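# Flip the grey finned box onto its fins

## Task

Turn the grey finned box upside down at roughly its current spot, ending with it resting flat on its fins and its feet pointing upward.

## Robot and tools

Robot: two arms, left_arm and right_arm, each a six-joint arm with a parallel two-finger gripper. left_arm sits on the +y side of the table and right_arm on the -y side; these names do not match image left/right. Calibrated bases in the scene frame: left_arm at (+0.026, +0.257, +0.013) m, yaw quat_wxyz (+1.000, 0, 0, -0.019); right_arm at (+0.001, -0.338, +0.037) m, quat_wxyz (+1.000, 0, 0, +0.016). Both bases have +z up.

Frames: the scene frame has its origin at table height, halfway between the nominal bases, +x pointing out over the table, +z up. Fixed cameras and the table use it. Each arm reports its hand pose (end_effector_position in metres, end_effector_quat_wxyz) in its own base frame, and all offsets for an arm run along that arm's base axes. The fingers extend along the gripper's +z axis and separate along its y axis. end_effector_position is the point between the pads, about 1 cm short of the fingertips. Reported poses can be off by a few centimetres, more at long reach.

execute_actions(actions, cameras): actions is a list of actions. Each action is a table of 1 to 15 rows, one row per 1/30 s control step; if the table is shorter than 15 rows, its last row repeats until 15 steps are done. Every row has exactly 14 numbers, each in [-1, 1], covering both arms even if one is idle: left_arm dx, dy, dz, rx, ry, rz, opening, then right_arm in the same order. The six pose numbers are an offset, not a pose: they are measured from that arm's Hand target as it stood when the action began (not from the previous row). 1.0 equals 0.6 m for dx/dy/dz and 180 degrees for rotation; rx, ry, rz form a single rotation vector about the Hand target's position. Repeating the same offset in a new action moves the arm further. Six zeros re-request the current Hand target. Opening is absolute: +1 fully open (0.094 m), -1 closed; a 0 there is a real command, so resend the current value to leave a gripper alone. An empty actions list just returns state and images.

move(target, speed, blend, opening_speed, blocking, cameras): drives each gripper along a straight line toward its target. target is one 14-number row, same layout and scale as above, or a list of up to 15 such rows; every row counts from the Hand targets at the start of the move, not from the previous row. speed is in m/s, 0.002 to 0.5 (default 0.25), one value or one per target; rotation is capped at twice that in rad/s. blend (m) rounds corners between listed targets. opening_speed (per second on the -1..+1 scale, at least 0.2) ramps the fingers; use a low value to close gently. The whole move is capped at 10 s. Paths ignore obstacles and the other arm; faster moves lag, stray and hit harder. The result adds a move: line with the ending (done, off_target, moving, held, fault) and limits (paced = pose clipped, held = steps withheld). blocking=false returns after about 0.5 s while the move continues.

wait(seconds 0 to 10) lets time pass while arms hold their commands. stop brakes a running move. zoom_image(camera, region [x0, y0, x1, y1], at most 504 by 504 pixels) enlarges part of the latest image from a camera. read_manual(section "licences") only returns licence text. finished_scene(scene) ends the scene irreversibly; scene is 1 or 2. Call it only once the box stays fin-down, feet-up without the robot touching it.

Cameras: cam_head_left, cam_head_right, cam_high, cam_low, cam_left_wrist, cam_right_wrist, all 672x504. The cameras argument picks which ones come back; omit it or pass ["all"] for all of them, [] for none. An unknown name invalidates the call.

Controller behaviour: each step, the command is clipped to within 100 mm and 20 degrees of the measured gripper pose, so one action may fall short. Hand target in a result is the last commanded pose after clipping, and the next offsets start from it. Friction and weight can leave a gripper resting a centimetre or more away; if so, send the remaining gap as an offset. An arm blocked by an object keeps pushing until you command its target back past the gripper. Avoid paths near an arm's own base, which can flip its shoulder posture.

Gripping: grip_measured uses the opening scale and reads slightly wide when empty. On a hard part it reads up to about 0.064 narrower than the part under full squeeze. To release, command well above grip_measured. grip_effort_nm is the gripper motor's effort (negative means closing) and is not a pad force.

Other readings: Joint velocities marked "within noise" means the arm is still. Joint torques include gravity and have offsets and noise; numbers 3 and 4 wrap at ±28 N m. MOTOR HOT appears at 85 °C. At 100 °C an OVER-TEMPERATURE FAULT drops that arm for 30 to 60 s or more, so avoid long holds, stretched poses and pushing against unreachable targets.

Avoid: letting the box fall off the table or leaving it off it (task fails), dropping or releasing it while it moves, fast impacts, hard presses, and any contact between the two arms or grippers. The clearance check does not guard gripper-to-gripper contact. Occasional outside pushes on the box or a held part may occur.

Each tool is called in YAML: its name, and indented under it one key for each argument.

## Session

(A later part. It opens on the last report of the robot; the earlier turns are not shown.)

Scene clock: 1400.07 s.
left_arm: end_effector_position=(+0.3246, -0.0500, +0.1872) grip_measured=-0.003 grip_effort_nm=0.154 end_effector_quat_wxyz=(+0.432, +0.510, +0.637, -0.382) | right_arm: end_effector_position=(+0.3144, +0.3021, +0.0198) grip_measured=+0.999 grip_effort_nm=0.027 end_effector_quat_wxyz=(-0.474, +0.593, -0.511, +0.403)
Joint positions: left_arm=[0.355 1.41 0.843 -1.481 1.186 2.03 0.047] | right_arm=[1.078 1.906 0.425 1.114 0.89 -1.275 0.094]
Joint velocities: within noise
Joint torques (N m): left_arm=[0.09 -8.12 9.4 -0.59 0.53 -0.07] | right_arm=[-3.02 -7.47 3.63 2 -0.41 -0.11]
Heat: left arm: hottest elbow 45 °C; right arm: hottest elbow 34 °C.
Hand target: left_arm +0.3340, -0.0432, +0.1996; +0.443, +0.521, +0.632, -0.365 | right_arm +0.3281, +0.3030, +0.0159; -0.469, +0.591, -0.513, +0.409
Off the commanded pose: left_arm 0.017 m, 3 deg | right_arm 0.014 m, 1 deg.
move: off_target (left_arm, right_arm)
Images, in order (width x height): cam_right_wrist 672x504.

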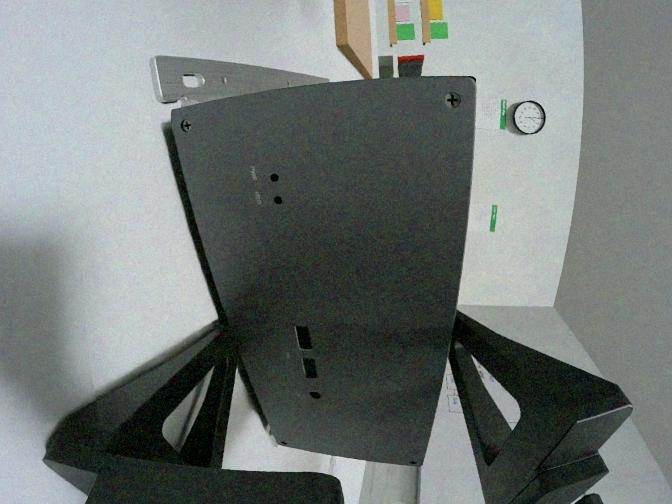

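move:
  target:
    - [0,0,0,0,0,0,0,-0.035,-0.004,0.004,0,0,0,1]
    - [0,0,0,0,0,0,0,-0.035,-0.004,0.002,-0.0039,0.0275,0,1]
  speed: 0.03
  cameras: ["cam_left_wrist","cam_right_wrist"]

zoom_image:
  camera: "cam_left_wrist"
  region: [330, 130, 490, 290]

zoom_image:
  camera: "cam_right_wrist"
  region: [160, 220, 500, 470]

Scene clock: 1420.47 s.
left_arm: end_effector_position=(+0.3246, -0.0500, +0.1872) grip_measured=-0.003 grip_effort_nm=0.159 end_effector_quat_wxyz=(+0.432, +0.510, +0.637, -0.382) | right_arm: end_effector_position=(+0.3090, +0.2992, +0.0205) grip_measured=+0.999 grip_effort_nm=0.027 end_effector_quat_wxyz=(-0.447, +0.607, -0.529, +0.390)
Joint positions: left_arm=[0.355 1.41 0.843 -1.481 1.186 2.03 0.047] | right_arm=[1.086 1.812 0.425 0.896 0.891 -1.178 0.094]
Joint velocities: within noise
Joint torques (N m): left_arm=[0.09 -8 9.47 -0.62 0.54 -0.06] | right_arm=[0.15 -9.35 2.73 1.06 0.02 0.2]
Heat: left arm: hottest elbow 45 °C; right arm: hottest elbow 34 °C.
Hand target: left_arm +0.3340, -0.0432, +0.1996; +0.443, +0.521, +0.632, -0.365 | right_arm +0.3072, +0.3005, +0.0172; -0.443, +0.611, -0.531, +0.386
Off the commanded pose: left_arm 0.017 m, 3 deg | right_arm 0.004 m, 1 deg.
move: off_target (left_arm)
Images, in order (width x height): cam_left_wrist 672x504, cam_right_wrist 672x504.

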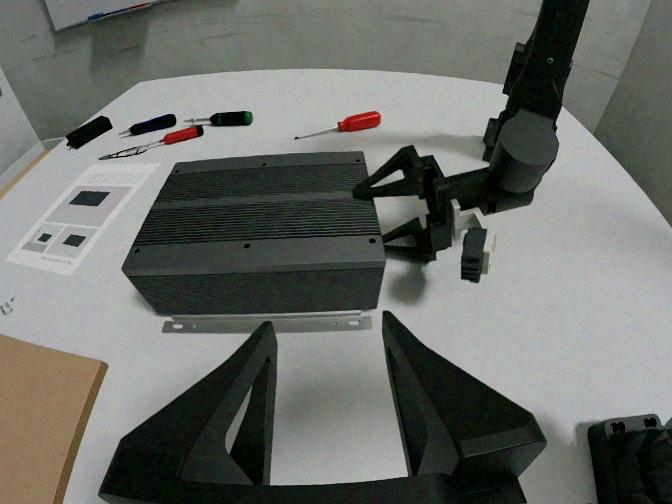

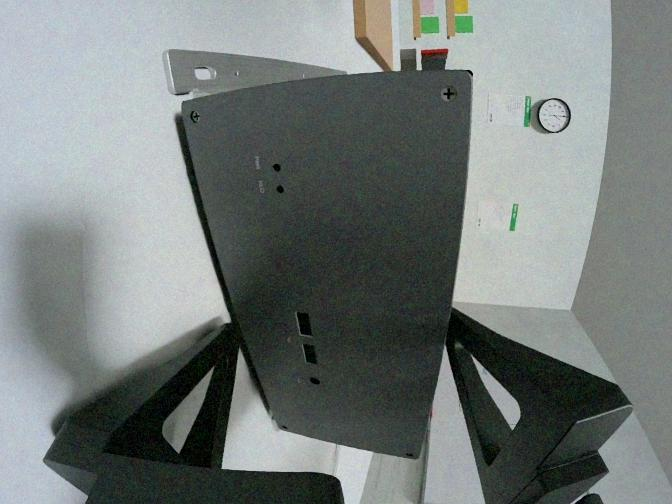

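Scaled by 3.150 from the camera's 672x504 image, which has a finer 960x720 frame.

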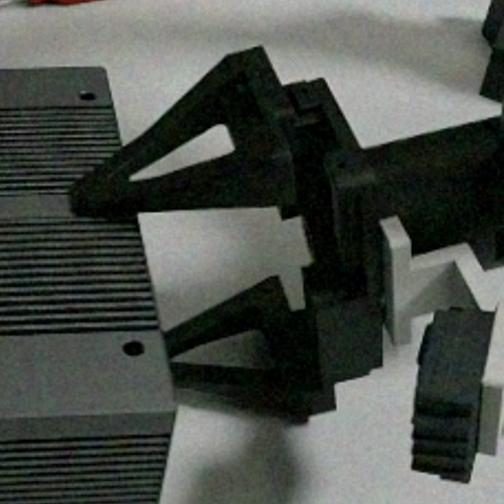

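Scaled by 1.482 from the camera's 672x504 image, which has a finer 960x720 frame.

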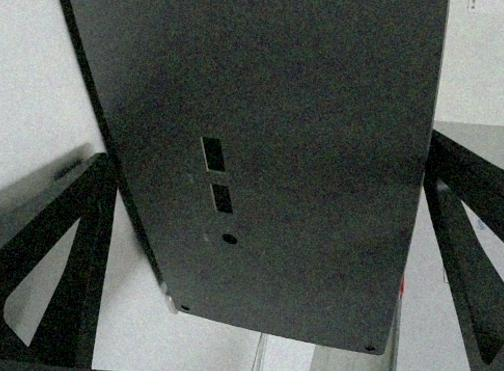

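move:
  target: [0,0,0,0,0,0,0,0,0,-0.006,0,0,0,1]
  speed: 0.03
  cameras: ["cam_right_wrist"]

zoom_image:
  camera: "cam_right_wrist"
  region: [160, 220, 500, 470]

Scene clock: 1427.10 s.
left_arm: end_effector_position=(+0.3246, -0.0500, +0.1872) grip_measured=-0.003 grip_effort_nm=0.159 end_effector_quat_wxyz=(+0.432, +0.510, +0.637, -0.382) | right_arm: end_effector_position=(+0.3090, +0.2994, +0.0205) grip_measured=+0.999 grip_effort_nm=0.032 end_effector_quat_wxyz=(-0.447, +0.606, -0.530, +0.390)
Joint positions: left_arm=[0.355 1.41 0.843 -1.481 1.186 2.03 0.047] | right_arm=[1.086 1.812 0.425 0.896 0.89 -1.176 0.094]
Joint velocities: within noise
Joint torques (N m): left_arm=[0.09 -8 9.39 -0.59 0.52 -0.07] | right_arm=[-0.67 -7.65 2.71 1.65 0.07 0.25]
Heat: left arm: hottest elbow 45 °C; right arm: hottest elbow 33 °C.
Hand target: left_arm +0.3340, -0.0432, +0.1996; +0.443, +0.521, +0.632, -0.365 | right_arm +0.3072, +0.3005, +0.0135; -0.443, +0.611, -0.531, +0.386
Off the commanded pose: left_arm 0.017 m, 3 deg | right_arm 0.007 m, 1 deg.
move: off_target (left_arm)
Images, in order (width x height): cam_right_wrist 672x504.

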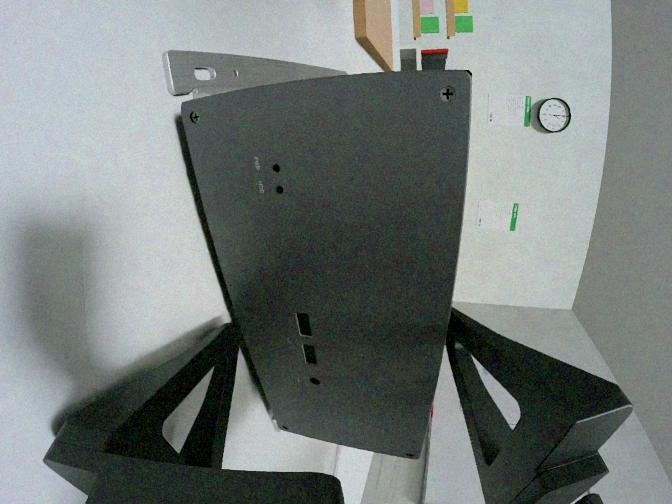

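Scaled by 1.482 from the camera's 672x504 image, which has a finer 960x720 frame.

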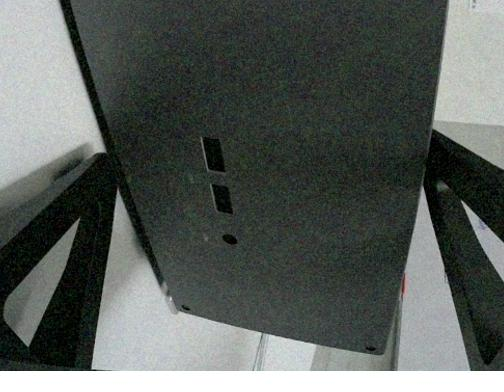

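zoom_image:
  camera: "cam_right_wrist"
  region: [165, 230, 285, 350]

zoom_image:
  camera: "cam_right_wrist"
  region: [165, 80, 245, 160]

Scaled by 4.200 from the camera's 672x504 image, which has a finer 960x720 frame.

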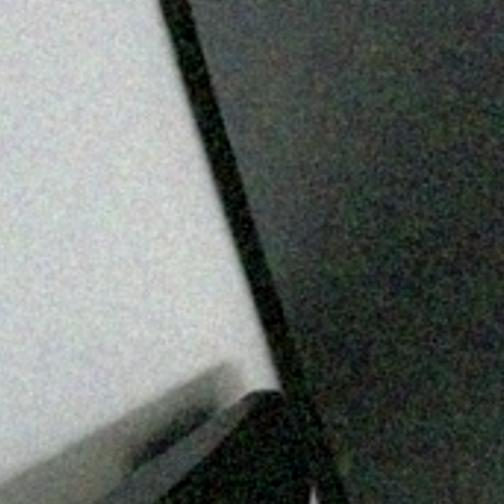

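Scaled by 6.300 from the camera's 672x504 image, which has a finer 960x720 frame.

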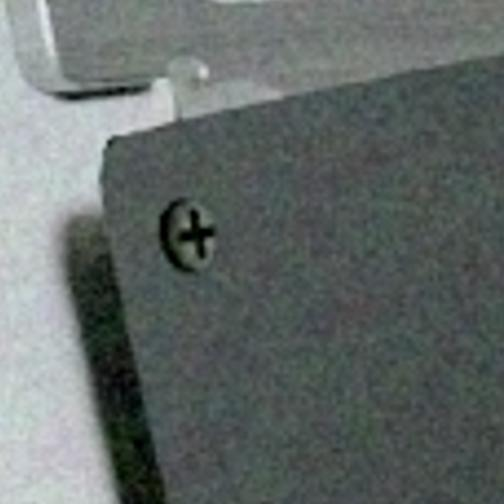

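move:
  target:
    - [0,0,0,0,0,0,0,0,0,0.0117,0,0,0,1]
    - [0,0,0,0,0,0,0,0.046,0.006,0.0117,0,0,0,1]
  speed: 0.03
  cameras: ["cam_left_wrist","cam_right_wrist"]

zoom_image:
  camera: "cam_right_wrist"
  region: [165, 230, 285, 350]

zoom_image:
  camera: "cam_left_wrist"
  region: [330, 130, 490, 290]

Scene clock: 1551.00 s.
left_arm: end_effector_position=(+0.3246, -0.0500, +0.1872) grip_measured=-0.003 grip_effort_nm=0.154 end_effector_quat_wxyz=(+0.432, +0.510, +0.637, -0.382) | right_arm: end_effector_position=(+0.3170, +0.3021, +0.0211) grip_measured=+0.999 grip_effort_nm=0.027 end_effector_quat_wxyz=(-0.447, +0.616, -0.526, +0.379)
Joint positions: left_arm=[0.355 1.41 0.843 -1.481 1.186 2.03 0.047] | right_arm=[1.059 1.801 0.434 0.881 0.838 -1.193 0.094]
Joint velocities: within noise
Joint torques (N m): left_arm=[0.09 -8.18 9.42 -0.59 0.53 -0.07] | right_arm=[-3.9 -7.59 5.03 1.91 -0.32 -0.14]
Heat: left arm: hottest elbow 45 °C; right arm: hottest elbow 33 °C.
Hand target: left_arm +0.3340, -0.0432, +0.1996; +0.443, +0.521, +0.632, -0.365 | right_arm +0.3347, +0.3042, +0.0206; -0.443, +0.611, -0.531, +0.386
Off the commanded pose: left_arm 0.017 m, 3 deg | right_arm 0.018 m, 1 deg.
move: off_target (left_arm, right_arm)
Images, in order (width x height): cam_left_wrist 672x504, cam_right_wrist 672x504.

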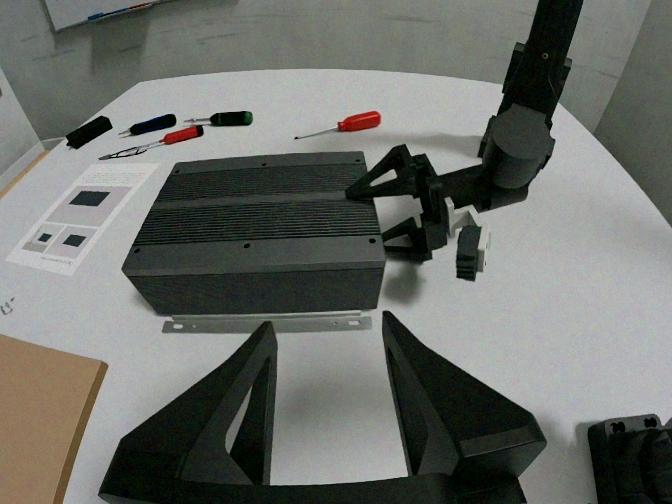

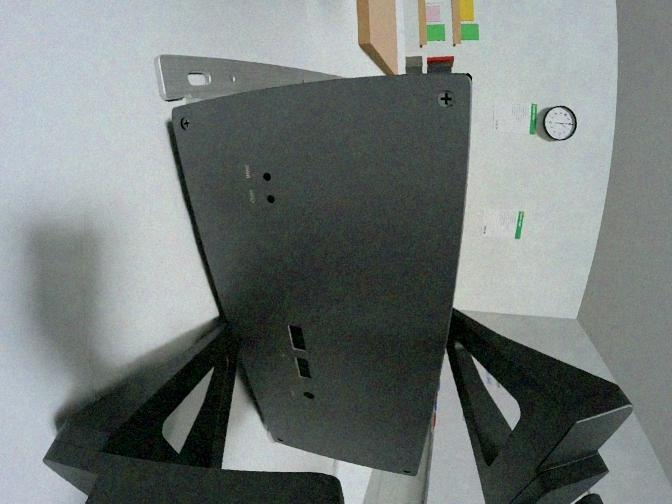

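Scaled by 4.200 from the camera's 672x504 image, which has a finer 960x720 frame.

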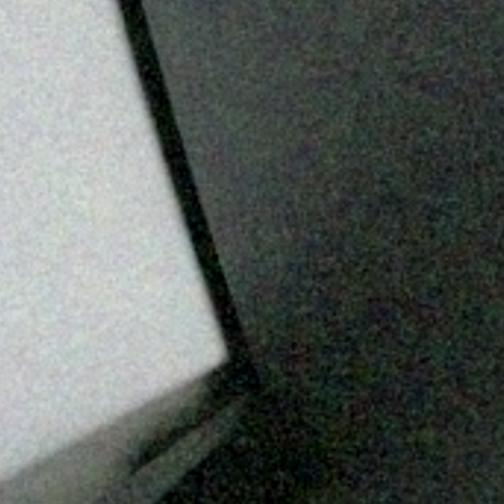

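Scaled by 3.150 from the camera's 672x504 image, which has a finer 960x720 frame.

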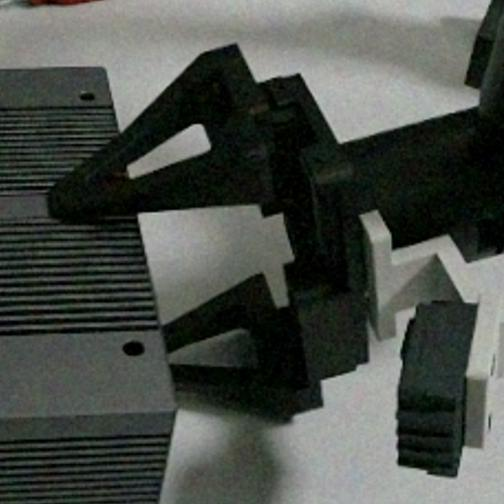

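move:
  target: [0,0,0,0,0,0,0,0.025,0.0035,0,0,0,0,1]
  speed: 0.03
  cameras: ["cam_left_wrist","cam_right_wrist"]

zoom_image:
  camera: "cam_right_wrist"
  region: [165, 230, 285, 350]

Scene clock: 1560.40 s.
left_arm: end_effector_position=(+0.3246, -0.0500, +0.1872) grip_measured=-0.003 grip_effort_nm=0.154 end_effector_quat_wxyz=(+0.432, +0.510, +0.637, -0.382) | right_arm: end_effector_position=(+0.3176, +0.3027, +0.0211) grip_measured=+0.999 grip_effort_nm=0.027 end_effector_quat_wxyz=(-0.448, +0.618, -0.525, +0.377)
Joint positions: left_arm=[0.355 1.41 0.843 -1.481 1.186 2.03 0.047] | right_arm=[1.056 1.8 0.434 0.883 0.829 -1.197 0.094]
Joint velocities: within noise
Joint torques (N m): left_arm=[0.15 -8.06 9.44 -0.59 0.54 -0.07] | right_arm=[-6.01 -6.65 6.78 2.02 -1.15 -0.31]
Heat: left arm: hottest elbow 45 °C; right arm: hottest elbow 33 °C.
Hand target: left_arm +0.3340, -0.0432, +0.1996; +0.443, +0.521, +0.632, -0.365 | right_arm +0.3497, +0.3063, +0.0206; -0.443, +0.611, -0.531, +0.386
Off the commanded pose: left_arm 0.017 m, 3 deg | right_arm 0.032 m, 2 deg.
move: off_target (left_arm, right_arm)
Images, in order (width x height): cam_left_wrist 672x504, cam_right_wrist 672x504.

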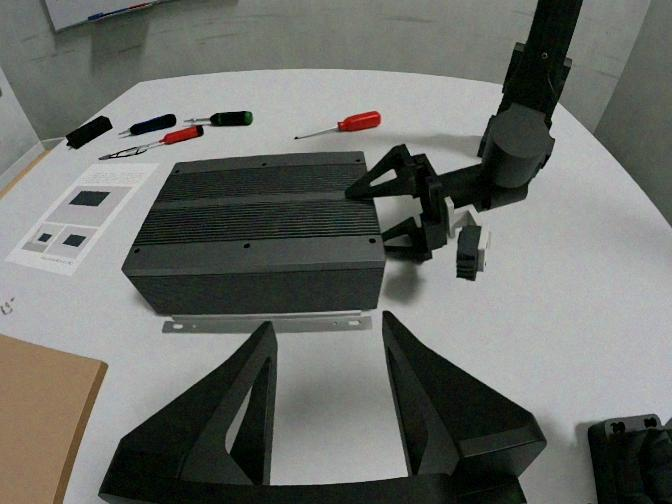

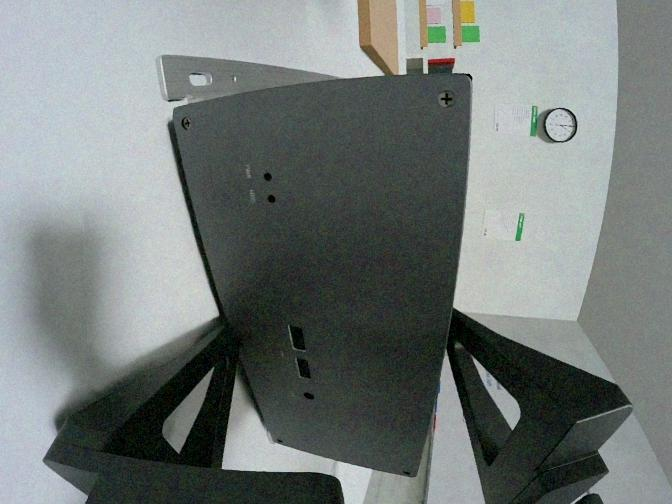

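Scaled by 4.200 from the camera's 672x504 image, which has a finer 960x720 frame.

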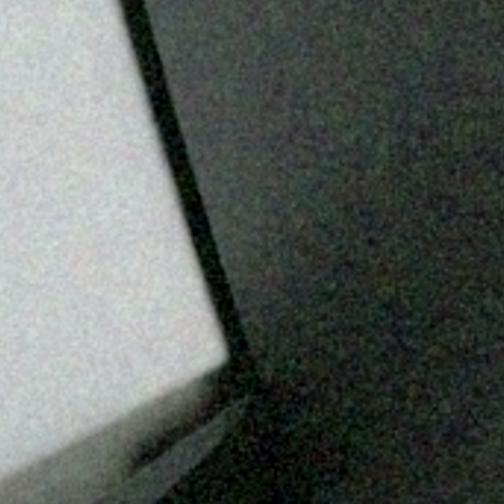

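move:
  target:
    - [0,0,0,0,0,0,0,-0.158,-0.012,0.007,0,0,0,1]
    - [0,0,0,0,0,0,0,-0.158,-0.012,0.02,0,0,0,-1]
    - [0,0,0,0,0,0,0,-0.158,-0.012,-0.068,-0.0116,0.0825,0,-1]
  speed: [0.05,0.1,0.05]
  cameras: ["cam_left_wrist","cam_right_wrist"]

Scene clock: 1728.37 s.
left_arm: end_effector_position=(+0.3246, -0.0500, +0.1872) grip_measured=-0.003 grip_effort_nm=0.159 end_effector_quat_wxyz=(+0.432, +0.510, +0.637, -0.382) | right_arm: end_effector_position=(+0.2473, +0.2932, -0.0211) grip_measured=-0.987 grip_effort_nm=-0.696 end_effector_quat_wxyz=(-0.358, +0.671, -0.568, +0.315)
Joint positions: left_arm=[0.355 1.41 0.843 -1.481 1.186 2.03 0.047] | right_arm=[1.205 1.698 0.419 0.353 0.82 -0.82 0.001]
Joint velocities: within noise
Joint torques (N m): left_arm=[-0.03 -8.18 9.43 -0.59 0.53 -0.08] | right_arm=[-2.49 -8.18 4.71 1.18 0.19 0.15]
Heat: left arm: hottest elbow 45 °C; right arm: hottest elbow 37 °C.
Hand target: left_arm +0.3340, -0.0432, +0.1996; +0.443, +0.521, +0.632, -0.365 | right_arm +0.2549, +0.2990, -0.0202; -0.360, +0.663, -0.576, +0.314
Off the commanded pose: left_arm 0.017 m, 3 deg | right_arm 0.010 m, 1 deg.
move: off_target (left_arm)
Images, in order (width x height): cam_left_wrist 672x504, cam_right_wrist 672x504.

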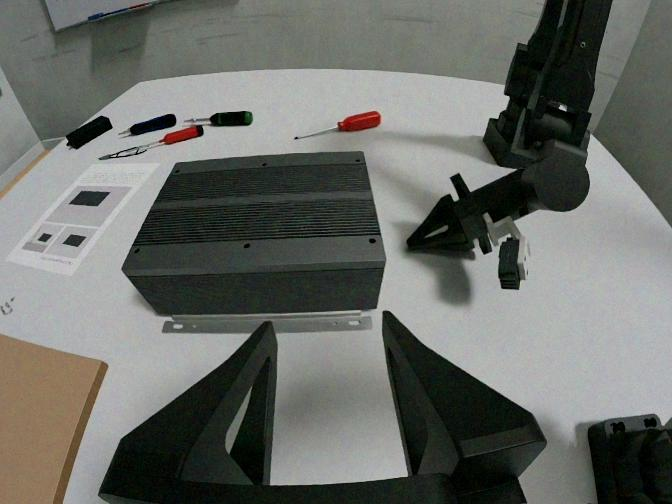

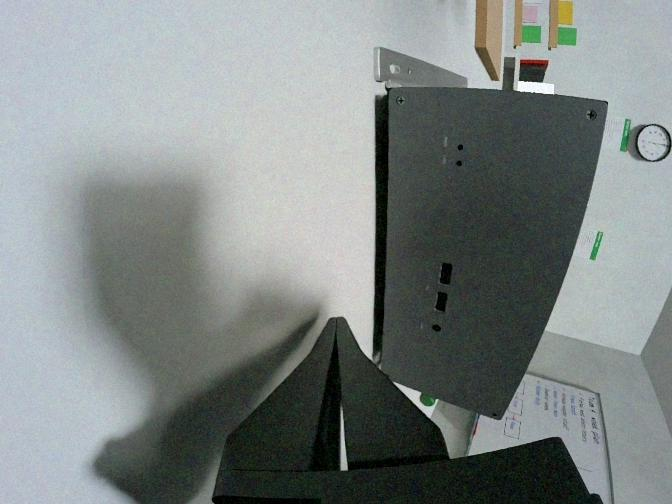

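move:
  target: [0,0,0,0,0,0,0,0,0,-0.01,0,0,0,-1]
  speed: 0.03
  cameras: []

move:
  target: [0,0,0,0,0,0,0,0,0,-0.005,0,0,0,-1]
  speed: 0.03
  cameras: []

move:
  target: [0,0,0,0,0,0,0,0,0,-0.005,0,0,0,-1]
  speed: 0.03
  cameras: ["cam_right_wrist"]

Scene clock: 1736.00 s.
left_arm: end_effector_position=(+0.3246, -0.0500, +0.1872) grip_measured=-0.003 grip_effort_nm=0.154 end_effector_quat_wxyz=(+0.432, +0.510, +0.637, -0.382) | right_arm: end_effector_position=(+0.2462, +0.2904, -0.0287) grip_measured=-0.987 grip_effort_nm=-0.696 end_effector_quat_wxyz=(-0.349, +0.675, -0.567, +0.318)
Joint positions: left_arm=[0.355 1.41 0.843 -1.481 1.186 2.03 0.047] | right_arm=[1.205 1.721 0.42 0.356 0.819 -0.819 0.001]
Joint velocities: within noise
Joint torques (N m): left_arm=[-0.09 -8 9.42 -0.64 0.54 -0.07] | right_arm=[-1.96 -7 4.4 2 0.23 0.14]
Heat: left arm: hottest elbow 45 °C; right arm: hottest elbow 37 °C.
Hand target: left_arm +0.3340, -0.0432, +0.1996; +0.443, +0.521, +0.632, -0.365 | right_arm +0.2550, +0.2992, -0.0261; -0.360, +0.663, -0.577, +0.314
Off the commanded pose: left_arm 0.017 m, 3 deg | right_arm 0.012 m, 2 deg.
move: off_target (left_arm, right_arm)
No camera images: "cameras" was empty.

Scene clock: 1736.80 s.
left_arm: end_effector_position=(+0.3246, -0.0500, +0.1872) grip_measured=-0.003 grip_effort_nm=0.159 end_effector_quat_wxyz=(+0.432, +0.510, +0.637, -0.382) | right_arm: end_effector_position=(+0.2467, +0.2916, -0.0308) grip_measured=-0.987 grip_effort_nm=-0.691 end_effector_quat_wxyz=(-0.351, +0.674, -0.567, +0.317)
Joint positions: left_arm=[0.355 1.41 0.843 -1.481 1.186 2.03 0.047] | right_arm=[1.205 1.733 0.422 0.369 0.819 -0.819 0.001]
Joint velocities: within noise
Joint torques (N m): left_arm=[0.03 -8 9.42 -0.62 0.54 -0.06] | right_arm=[-1.55 -6.77 4.38 2.22 0.22 0.12]
Heat: left arm: hottest elbow 45 °C; right arm: hottest elbow 37 °C.
Hand target: left_arm +0.3340, -0.0432, +0.1996; +0.443, +0.521, +0.632, -0.365 | right_arm +0.2549, +0.2991, -0.0293; -0.360, +0.663, -0.576, +0.314
Off the commanded pose: left_arm 0.017 m, 3 deg | right_arm 0.011 m, 2 deg.
move: off_target (left_arm, right_arm)
No camera images: "cameras" was empty.

Scene clock: 1737.63 s.
left_arm: end_effector_position=(+0.3246, -0.0500, +0.1872) grip_measured=-0.003 grip_effort_nm=0.154 end_effector_quat_wxyz=(+0.432, +0.510, +0.637, -0.382) | right_arm: end_effector_position=(+0.2477, +0.2944, -0.0309) grip_measured=-0.987 grip_effort_nm=-0.696 end_effector_quat_wxyz=(-0.356, +0.672, -0.568, +0.316)
Joint positions: left_arm=[0.355 1.41 0.843 -1.481 1.186 2.03 0.047] | right_arm=[1.205 1.741 0.425 0.386 0.819 -0.818 0.001]
Joint velocities: within noise
Joint torques (N m): left_arm=[0.09 -8.12 9.39 -0.62 0.54 -0.06] | right_arm=[-1.96 -6.83 4.12 2.02 0.27 0.11]
Heat: left arm: hottest elbow 45 °C; right arm: hottest elbow 36 °C.
Hand target: left_arm +0.3340, -0.0432, +0.1996; +0.443, +0.521, +0.632, -0.365 | right_arm +0.2549, +0.2991, -0.0322; -0.360, +0.663, -0.576, +0.314
Off the commanded pose: left_arm 0.017 m, 3 deg | right_arm 0.009 m, 1 deg.
move: off_target (left_arm)
Images, in order (width x height): cam_right_wrist 672x504.

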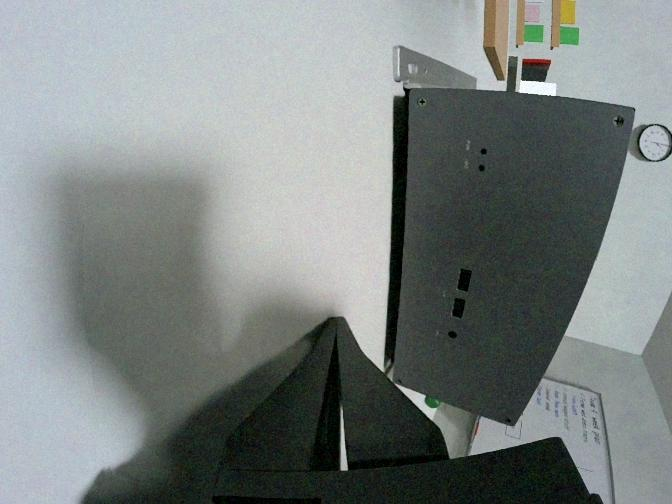

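move:
  target:
    - [0,0,0,0,0,0,0,0,0,0.0083,0,0,0,-1]
    - [0,0,0,0,0,0,0,0.0917,0.0117,0.0083,0,0,0,-1]
  speed: 0.05
  cameras: ["cam_left_wrist","cam_right_wrist"]

Scene clock: 1753.87 s.
left_arm: end_effector_position=(+0.3246, -0.0500, +0.1872) grip_measured=-0.003 grip_effort_nm=0.159 end_effector_quat_wxyz=(+0.432, +0.510, +0.637, -0.382) | right_arm: end_effector_position=(+0.3000, +0.2989, -0.0299) grip_measured=-0.987 grip_effort_nm=-0.691 end_effector_quat_wxyz=(-0.352, +0.670, -0.574, +0.313)
Joint positions: left_arm=[0.355 1.41 0.843 -1.481 1.186 2.03 0.047] | right_arm=[1.057 1.775 0.488 0.45 0.724 -0.957 0.001]
Joint velocities: within noise
Joint torques (N m): left_arm=[0.09 -8 9.42 -0.59 0.54 -0.06] | right_arm=[-1.85 -8.18 4.78 2.24 0.1 -0.06]
Heat: left arm: hottest elbow 45 °C; right arm: hottest elbow 36 °C.
Hand target: left_arm +0.3340, -0.0432, +0.1996; +0.443, +0.521, +0.632, -0.365 | right_arm +0.3100, +0.3062, -0.0271; -0.360, +0.663, -0.576, +0.314
Off the commanded pose: left_arm 0.017 m, 3 deg | right_arm 0.013 m, 1 deg.
move: off_target (left_arm, right_arm)
Images, in order (width x height): cam_left_wrist 672x504, cam_right_wrist 672x504.

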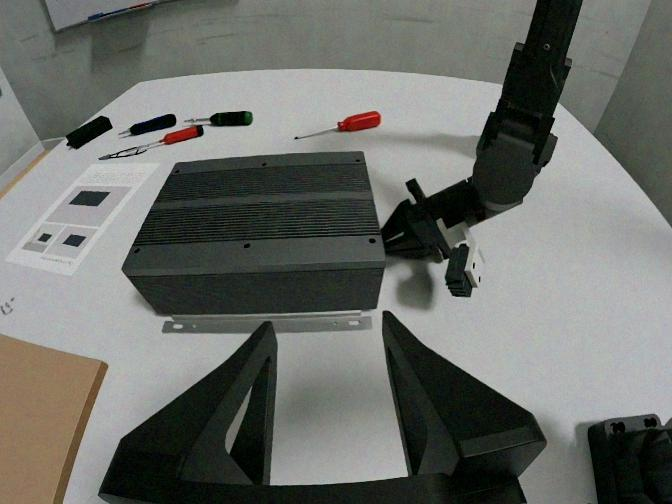

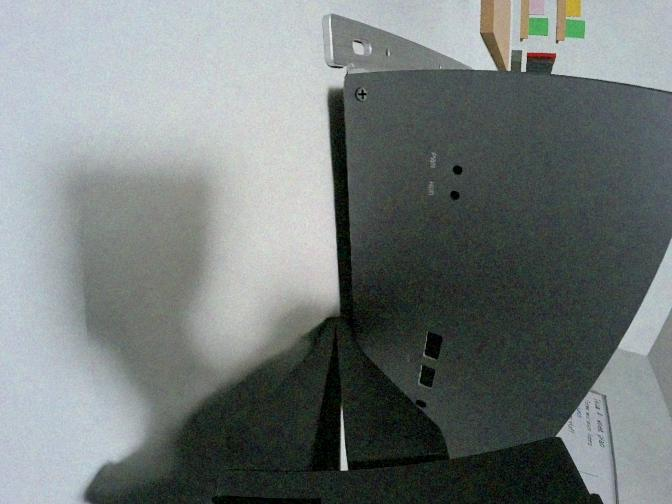

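move:
  target: [0,0,0,0,0,0,0,0.0167,0.002,0,0,0,0,-1]
  speed: 0.03
  cameras: ["cam_right_wrist"]

zoom_image:
  camera: "cam_right_wrist"
  region: [270, 230, 430, 390]

Scene clock: 1759.60 s.
left_arm: end_effector_position=(+0.3246, -0.0500, +0.1872) grip_measured=-0.003 grip_effort_nm=0.159 end_effector_quat_wxyz=(+0.432, +0.510, +0.637, -0.382) | right_arm: end_effector_position=(+0.3056, +0.3000, -0.0303) grip_measured=-0.987 grip_effort_nm=-0.691 end_effector_quat_wxyz=(-0.351, +0.671, -0.573, +0.312)
Joint positions: left_arm=[0.355 1.41 0.843 -1.481 1.186 2.03 0.047] | right_arm=[1.042 1.781 0.496 0.457 0.711 -0.974 0.001]
Joint velocities: within noise
Joint torques (N m): left_arm=[0.09 -8 9.42 -0.66 0.53 -0.06] | right_arm=[-2.49 -8.41 5.24 2.45 0.08 -0.08]
Heat: left arm: hottest elbow 45 °C; right arm: hottest elbow 35 °C.
Hand target: left_arm +0.3340, -0.0432, +0.1996; +0.443, +0.521, +0.632, -0.365 | right_arm +0.3199, +0.3073, -0.0273; -0.360, +0.663, -0.576, +0.314
Off the commanded pose: left_arm 0.017 m, 3 deg | right_arm 0.017 m, 1 deg.
move: off_target (left_arm, right_arm)
Images, in order (width x height): cam_right_wrist 672x504.

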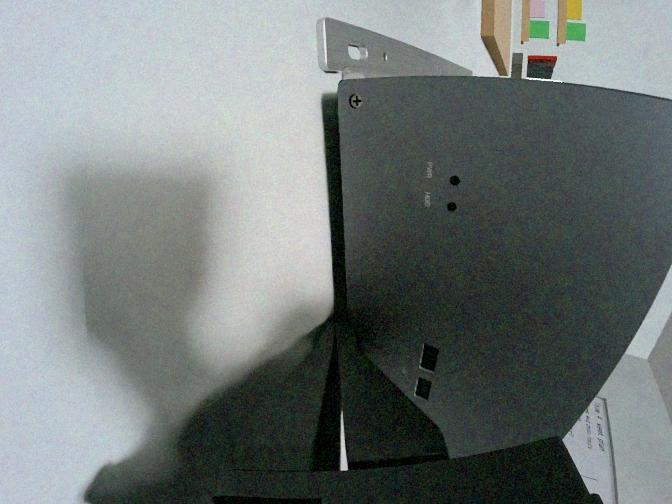

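Scaled by 3.150 from the camera's 672x504 image, which has a finer 960x720 frame.

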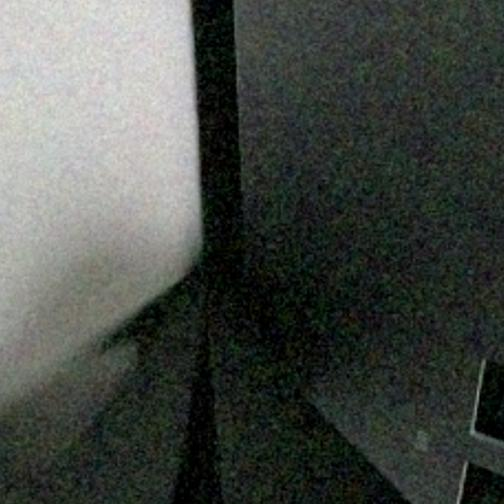

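move:
  target: [0,0,0,0,0,0,0,0.0167,0.002,0,0,0,0,-1]
  speed: 0.03
  cameras: ["cam_right_wrist"]

Scene clock: 1763.47 s.
left_arm: end_effector_position=(+0.3246, -0.0500, +0.1872) grip_measured=-0.003 grip_effort_nm=0.159 end_effector_quat_wxyz=(+0.432, +0.510, +0.637, -0.382) | right_arm: end_effector_position=(+0.3060, +0.3006, -0.0305) grip_measured=-0.987 grip_effort_nm=-0.686 end_effector_quat_wxyz=(-0.350, +0.675, -0.569, +0.312)
Joint positions: left_arm=[0.355 1.41 0.843 -1.481 1.186 2.03 0.047] | right_arm=[1.04 1.781 0.496 0.46 0.704 -0.987 0.001]
Joint velocities: within noise
Joint torques (N m): left_arm=[-0.03 -8.06 9.43 -0.64 0.53 -0.07] | right_arm=[-4.01 -7.53 6.27 2.43 -0.37 -0.19]
Heat: left arm: hottest elbow 45 °C; right arm: hottest elbow 35 °C.
Hand target: left_arm +0.3340, -0.0432, +0.1996; +0.443, +0.521, +0.632, -0.365 | right_arm +0.3299, +0.3084, -0.0273; -0.360, +0.663, -0.576, +0.314
Off the commanded pose: left_arm 0.017 m, 3 deg | right_arm 0.025 m, 2 deg.
move: off_target (left_arm, right_arm)
Images, in order (width x height): cam_right_wrist 672x504.

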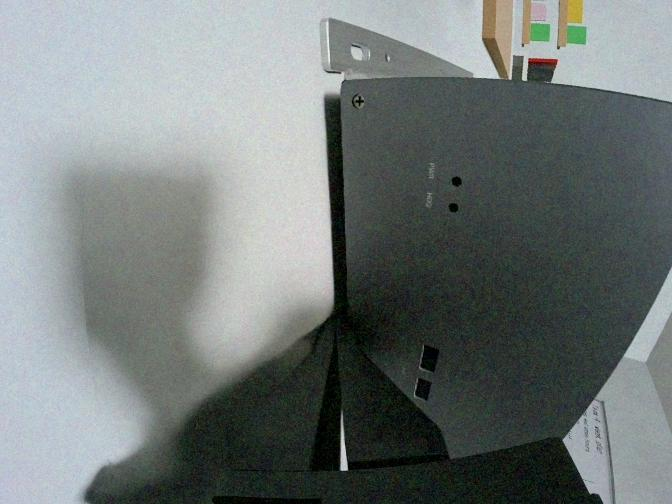

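execute_actions:
  actions: []
  cameras: ["cam_left_wrist", "cam_right_wrist", "cam_low"]

Scene clock: 1808.13 s.
left_arm: end_effector_position=(+0.3246, -0.0500, +0.1872) grip_measured=-0.003 grip_effort_nm=0.154 end_effector_quat_wxyz=(+0.432, +0.510, +0.637, -0.382) | right_arm: end_effector_position=(+0.3060, +0.3006, -0.0305) grip_measured=-0.987 grip_effort_nm=-0.686 end_effector_quat_wxyz=(-0.350, +0.676, -0.569, +0.312)
Joint positions: left_arm=[0.355 1.41 0.843 -1.481 1.186 2.03 0.047] | right_arm=[1.04 1.781 0.496 0.46 0.704 -0.988 0.001]
Joint velocities: within noise
Joint torques (N m): left_arm=[0.26 -8.12 9.39 -0.61 0.54 -0.05] | right_arm=[-4.78 -7.65 6.16 2.56 -0.38 -0.2]
Heat: left arm: hottest elbow 46 °C; right arm: hottest elbow 35 °C.
Hand target: left_arm +0.3340, -0.0432, +0.1996; +0.443, +0.521, +0.632, -0.365 | right_arm +0.3299, +0.3085, -0.0273; -0.360, +0.663, -0.576, +0.314
Tool commands: left_gripper/opening=+0.0 right_gripper/opening=-1.0
Off the commanded pose: left_arm 0.017 m, 3 deg | right_arm 0.025 m, 2 deg.
Images, in order (width x height): cam_low 672x504, cam_left_wrist 672x504, cam_right_wrist 672x504.

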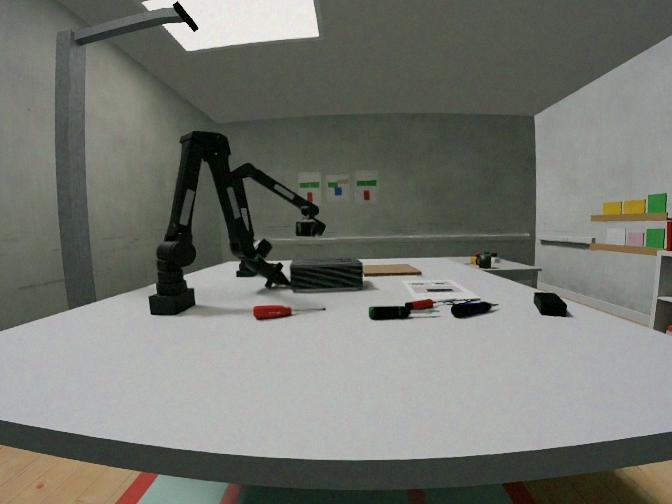

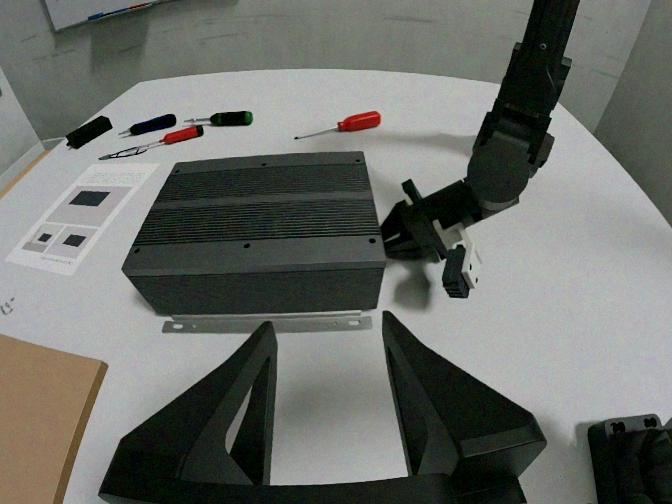

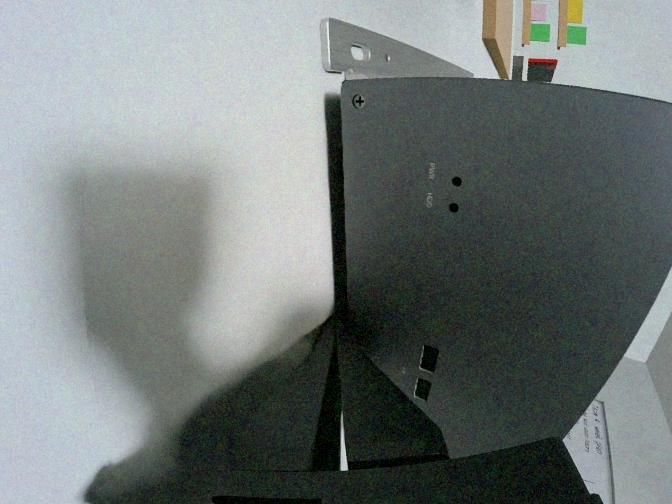

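move:
  target: [0,0,0,0,0,0,0,0,0,0.01,0,0,0,-1]
  speed: 0.03
  cameras: ["cam_left_wrist", "cam_right_wrist"]

move:
  target: [0,0,0,0,0,0,0,0,0,0.01,0,0,0,-1]
  speed: 0.03
  cameras: ["cam_left_wrist", "cam_right_wrist"]

Scene clock: 1847.27 s.
left_arm: end_effector_position=(+0.3246, -0.0500, +0.1872) grip_measured=-0.003 grip_effort_nm=0.154 end_effector_quat_wxyz=(+0.432, +0.510, +0.637, -0.382) | right_arm: end_effector_position=(+0.3062, +0.3007, -0.0302) grip_measured=-0.987 grip_effort_nm=-0.686 end_effector_quat_wxyz=(-0.350, +0.676, -0.569, +0.311)
Joint positions: left_arm=[0.355 1.41 0.843 -1.481 1.186 2.03 0.047] | right_arm=[1.039 1.779 0.496 0.458 0.701 -0.988 0.001]
Joint velocities: within noise
Joint torques (N m): left_arm=[0.21 -8.06 9.42 -0.59 0.54 -0.07] | right_arm=[-4.48 -8.82 6.2 1.78 -0.24 -0.22]
Heat: left arm: hottest elbow 46 °C; right arm: hottest elbow 36 °C.
Hand target: left_arm +0.3340, -0.0432, +0.1996; +0.443, +0.521, +0.632, -0.365 | right_arm +0.3300, +0.3084, -0.0212; -0.360, +0.663, -0.576, +0.314
Off the commanded pose: left_arm 0.017 m, 3 deg | right_arm 0.026 m, 2 deg.
move: off_target (left_arm, right_arm)
Images, in order (width x height): cam_left_wrist 672x504, cam_right_wrist 672x504.

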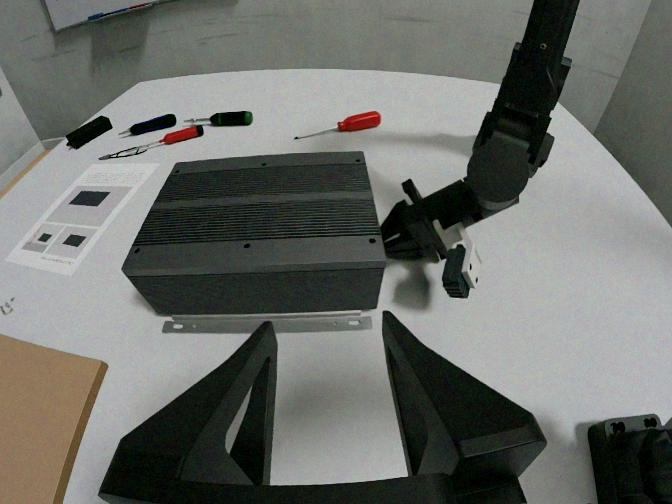

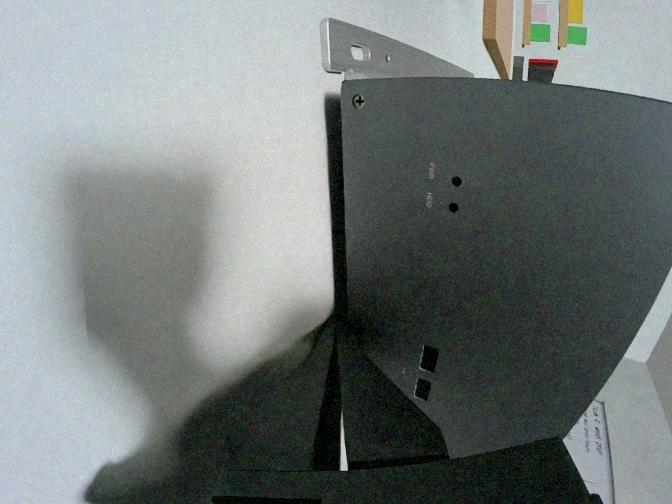

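Scene clock: 1848.07 s.
left_arm: end_effector_position=(+0.3246, -0.0500, +0.1872) grip_measured=-0.003 grip_effort_nm=0.154 end_effector_quat_wxyz=(+0.432, +0.510, +0.637, -0.382) | right_arm: end_effector_position=(+0.3060, +0.3000, -0.0301) grip_measured=-0.987 grip_effort_nm=-0.676 end_effector_quat_wxyz=(-0.346, +0.680, -0.569, +0.306)
Joint positions: left_arm=[0.355 1.41 0.843 -1.481 1.186 2.03 0.047] | right_arm=[1.034 1.77 0.496 0.44 0.687 -0.988 0.001]
Joint velocities: within noise
Joint torques (N m): left_arm=[0.15 -8.18 9.44 -0.64 0.53 -0.06] | right_arm=[-3.9 -9.88 6.2 1.46 0.36 -0.18]
Heat: left arm: hottest elbow 46 °C; right arm: hottest elbow 36 °C.
Hand target: left_arm +0.3340, -0.0432, +0.1996; +0.443, +0.521, +0.632, -0.365 | right_arm +0.3300, +0.3083, -0.0153; -0.360, +0.663, -0.576, +0.314
Off the commanded pose: left_arm 0.017 m, 3 deg | right_arm 0.030 m, 3 deg.
move: off_target (left_arm, right_arm)
Images, in order (width x height): cam_left_wrist 672x504, cam_right_wrist 672x504.

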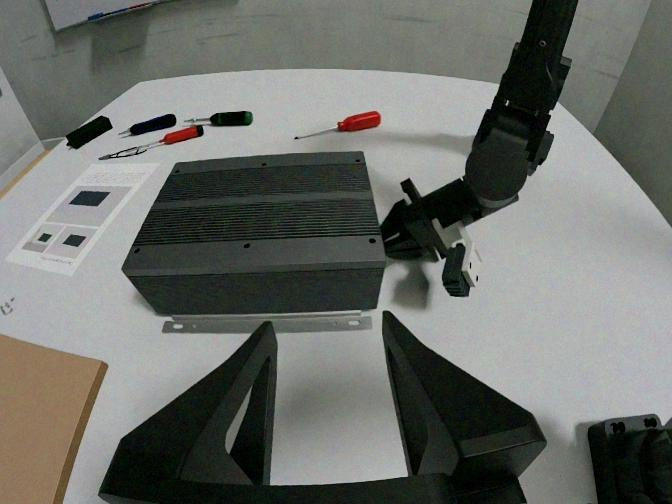

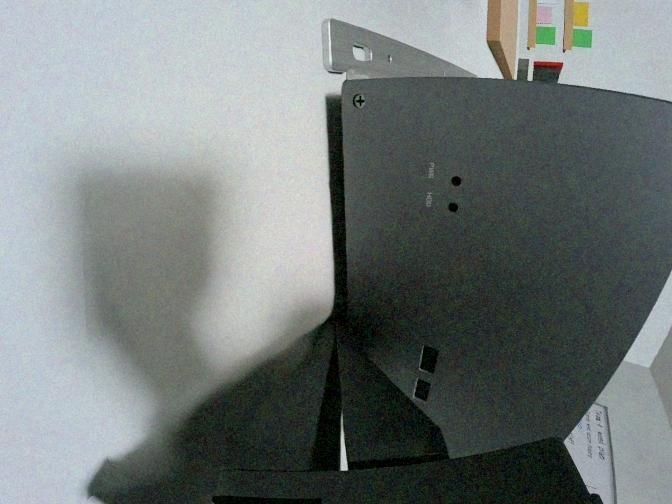

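move:
  target: [0,0,0,0,0,0,0,0,0,0.02,0,0,0,-1]
  speed: 0.03
  cameras: ["cam_left_wrist"]

move:
  target: [0,0,0,0,0,0,0,0,0,0.02,0,0,0,-1]
  speed: 0.03
  cameras: ["cam_left_wrist", "cam_right_wrist"]

Scene clock: 1853.80 s.
left_arm: end_effector_position=(+0.3246, -0.0500, +0.1872) grip_measured=-0.003 grip_effort_nm=0.154 end_effector_quat_wxyz=(+0.432, +0.510, +0.637, -0.382) | right_arm: end_effector_position=(+0.3056, +0.2951, -0.0290) grip_measured=-0.987 grip_effort_nm=-0.681 end_effector_quat_wxyz=(-0.331, +0.689, -0.567, +0.308)
Joint positions: left_arm=[0.355 1.41 0.843 -1.481 1.186 2.03 0.047] | right_arm=[1.026 1.747 0.498 0.385 0.678 -0.998 0.001]
Joint velocities: within noise
Joint torques (N m): left_arm=[0.03 -8.12 9.44 -0.57 0.53 -0.07] | right_arm=[-3.31 -12.1 6.17 1.87 0.75 -0.09]
Heat: left arm: hottest elbow 46 °C; right arm: hottest elbow 36 °C.
Hand target: left_arm +0.3340, -0.0432, +0.1996; +0.443, +0.521, +0.632, -0.365 | right_arm +0.3300, +0.3085, -0.0032; -0.360, +0.663, -0.576, +0.314
Off the commanded pose: left_arm 0.017 m, 3 deg | right_arm 0.038 m, 5 deg.
move: off_target (left_arm, right_arm)
Images, in order (width x height): cam_left_wrist 672x504.

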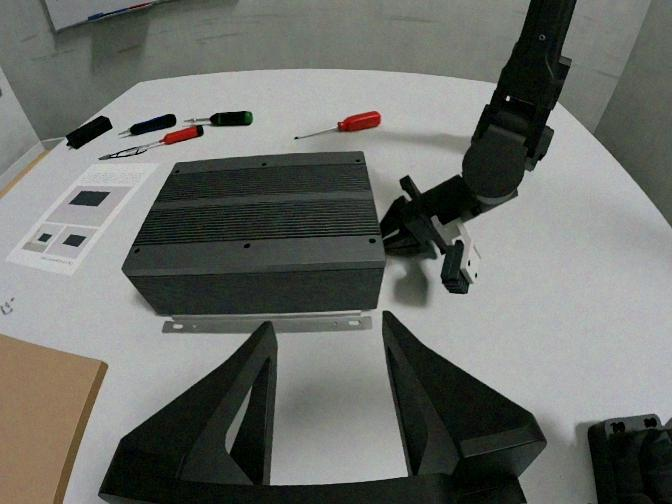

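Scene clock: 1854.80 s.
left_arm: end_effector_position=(+0.3246, -0.0500, +0.1872) grip_measured=-0.003 grip_effort_nm=0.159 end_effector_quat_wxyz=(+0.432, +0.510, +0.637, -0.382) | right_arm: end_effector_position=(+0.3034, +0.2932, -0.0211) grip_measured=-0.987 grip_effort_nm=-0.681 end_effector_quat_wxyz=(-0.323, +0.695, -0.565, +0.306)
Joint positions: left_arm=[0.355 1.41 0.843 -1.481 1.186 2.03 0.047] | right_arm=[1.026 1.703 0.498 0.322 0.672 -0.998 0.001]
Joint velocities: within noise
Joint torques (N m): left_arm=[-0.09 -8.06 9.42 -0.59 0.53 -0.06] | right_arm=[-3.14 -12.22 6.71 2.73 1.06 -0.06]
Heat: left arm: hottest elbow 46 °C; right arm: hottest elbow 36 °C.
Hand target: left_arm +0.3340, -0.0432, +0.1996; +0.443, +0.521, +0.632, -0.365 | right_arm +0.3300, +0.3085, +0.0088; -0.360, +0.663, -0.576, +0.314
Off the commanded pose: left_arm 0.017 m, 3 deg | right_arm 0.043 m, 6 deg.
move: off_target (left_arm, right_arm)
Images, in order (width x height): cam_left_wrist 672x504, cam_right_wrist 672x504.

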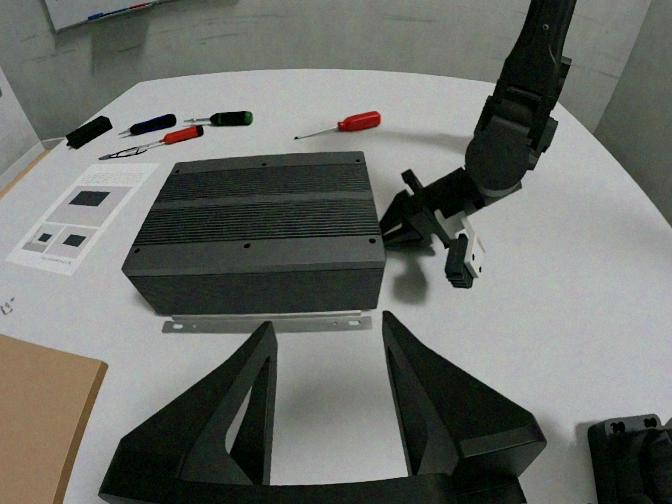

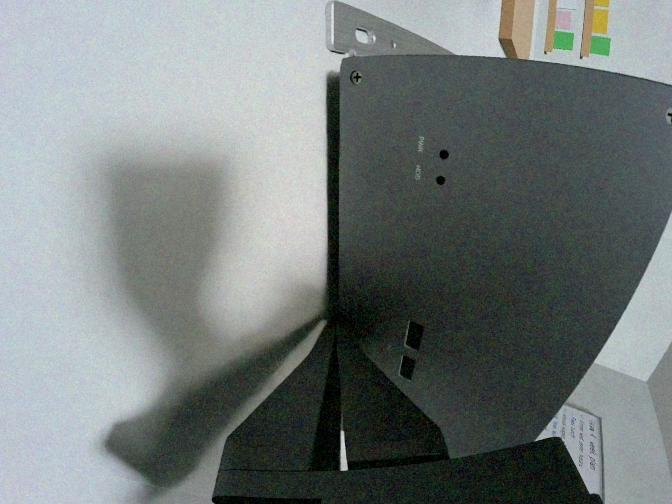

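zoom_image:
  camera: "cam_left_wrist"
  region: [320, 210, 460, 340]

zoom_image:
  camera: "cam_right_wrist"
  region: [270, 230, 430, 400]

Scaled by 3.600 from the camera's 672x504 image, which has a finer 960x720 frame.

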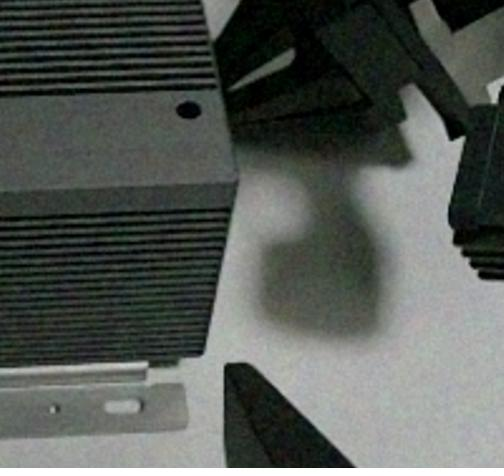

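Scaled by 2.965 from the camera's 672x504 image, which has a finer 960x720 frame.

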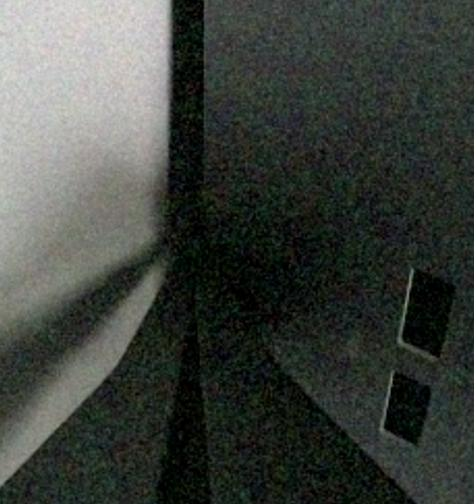

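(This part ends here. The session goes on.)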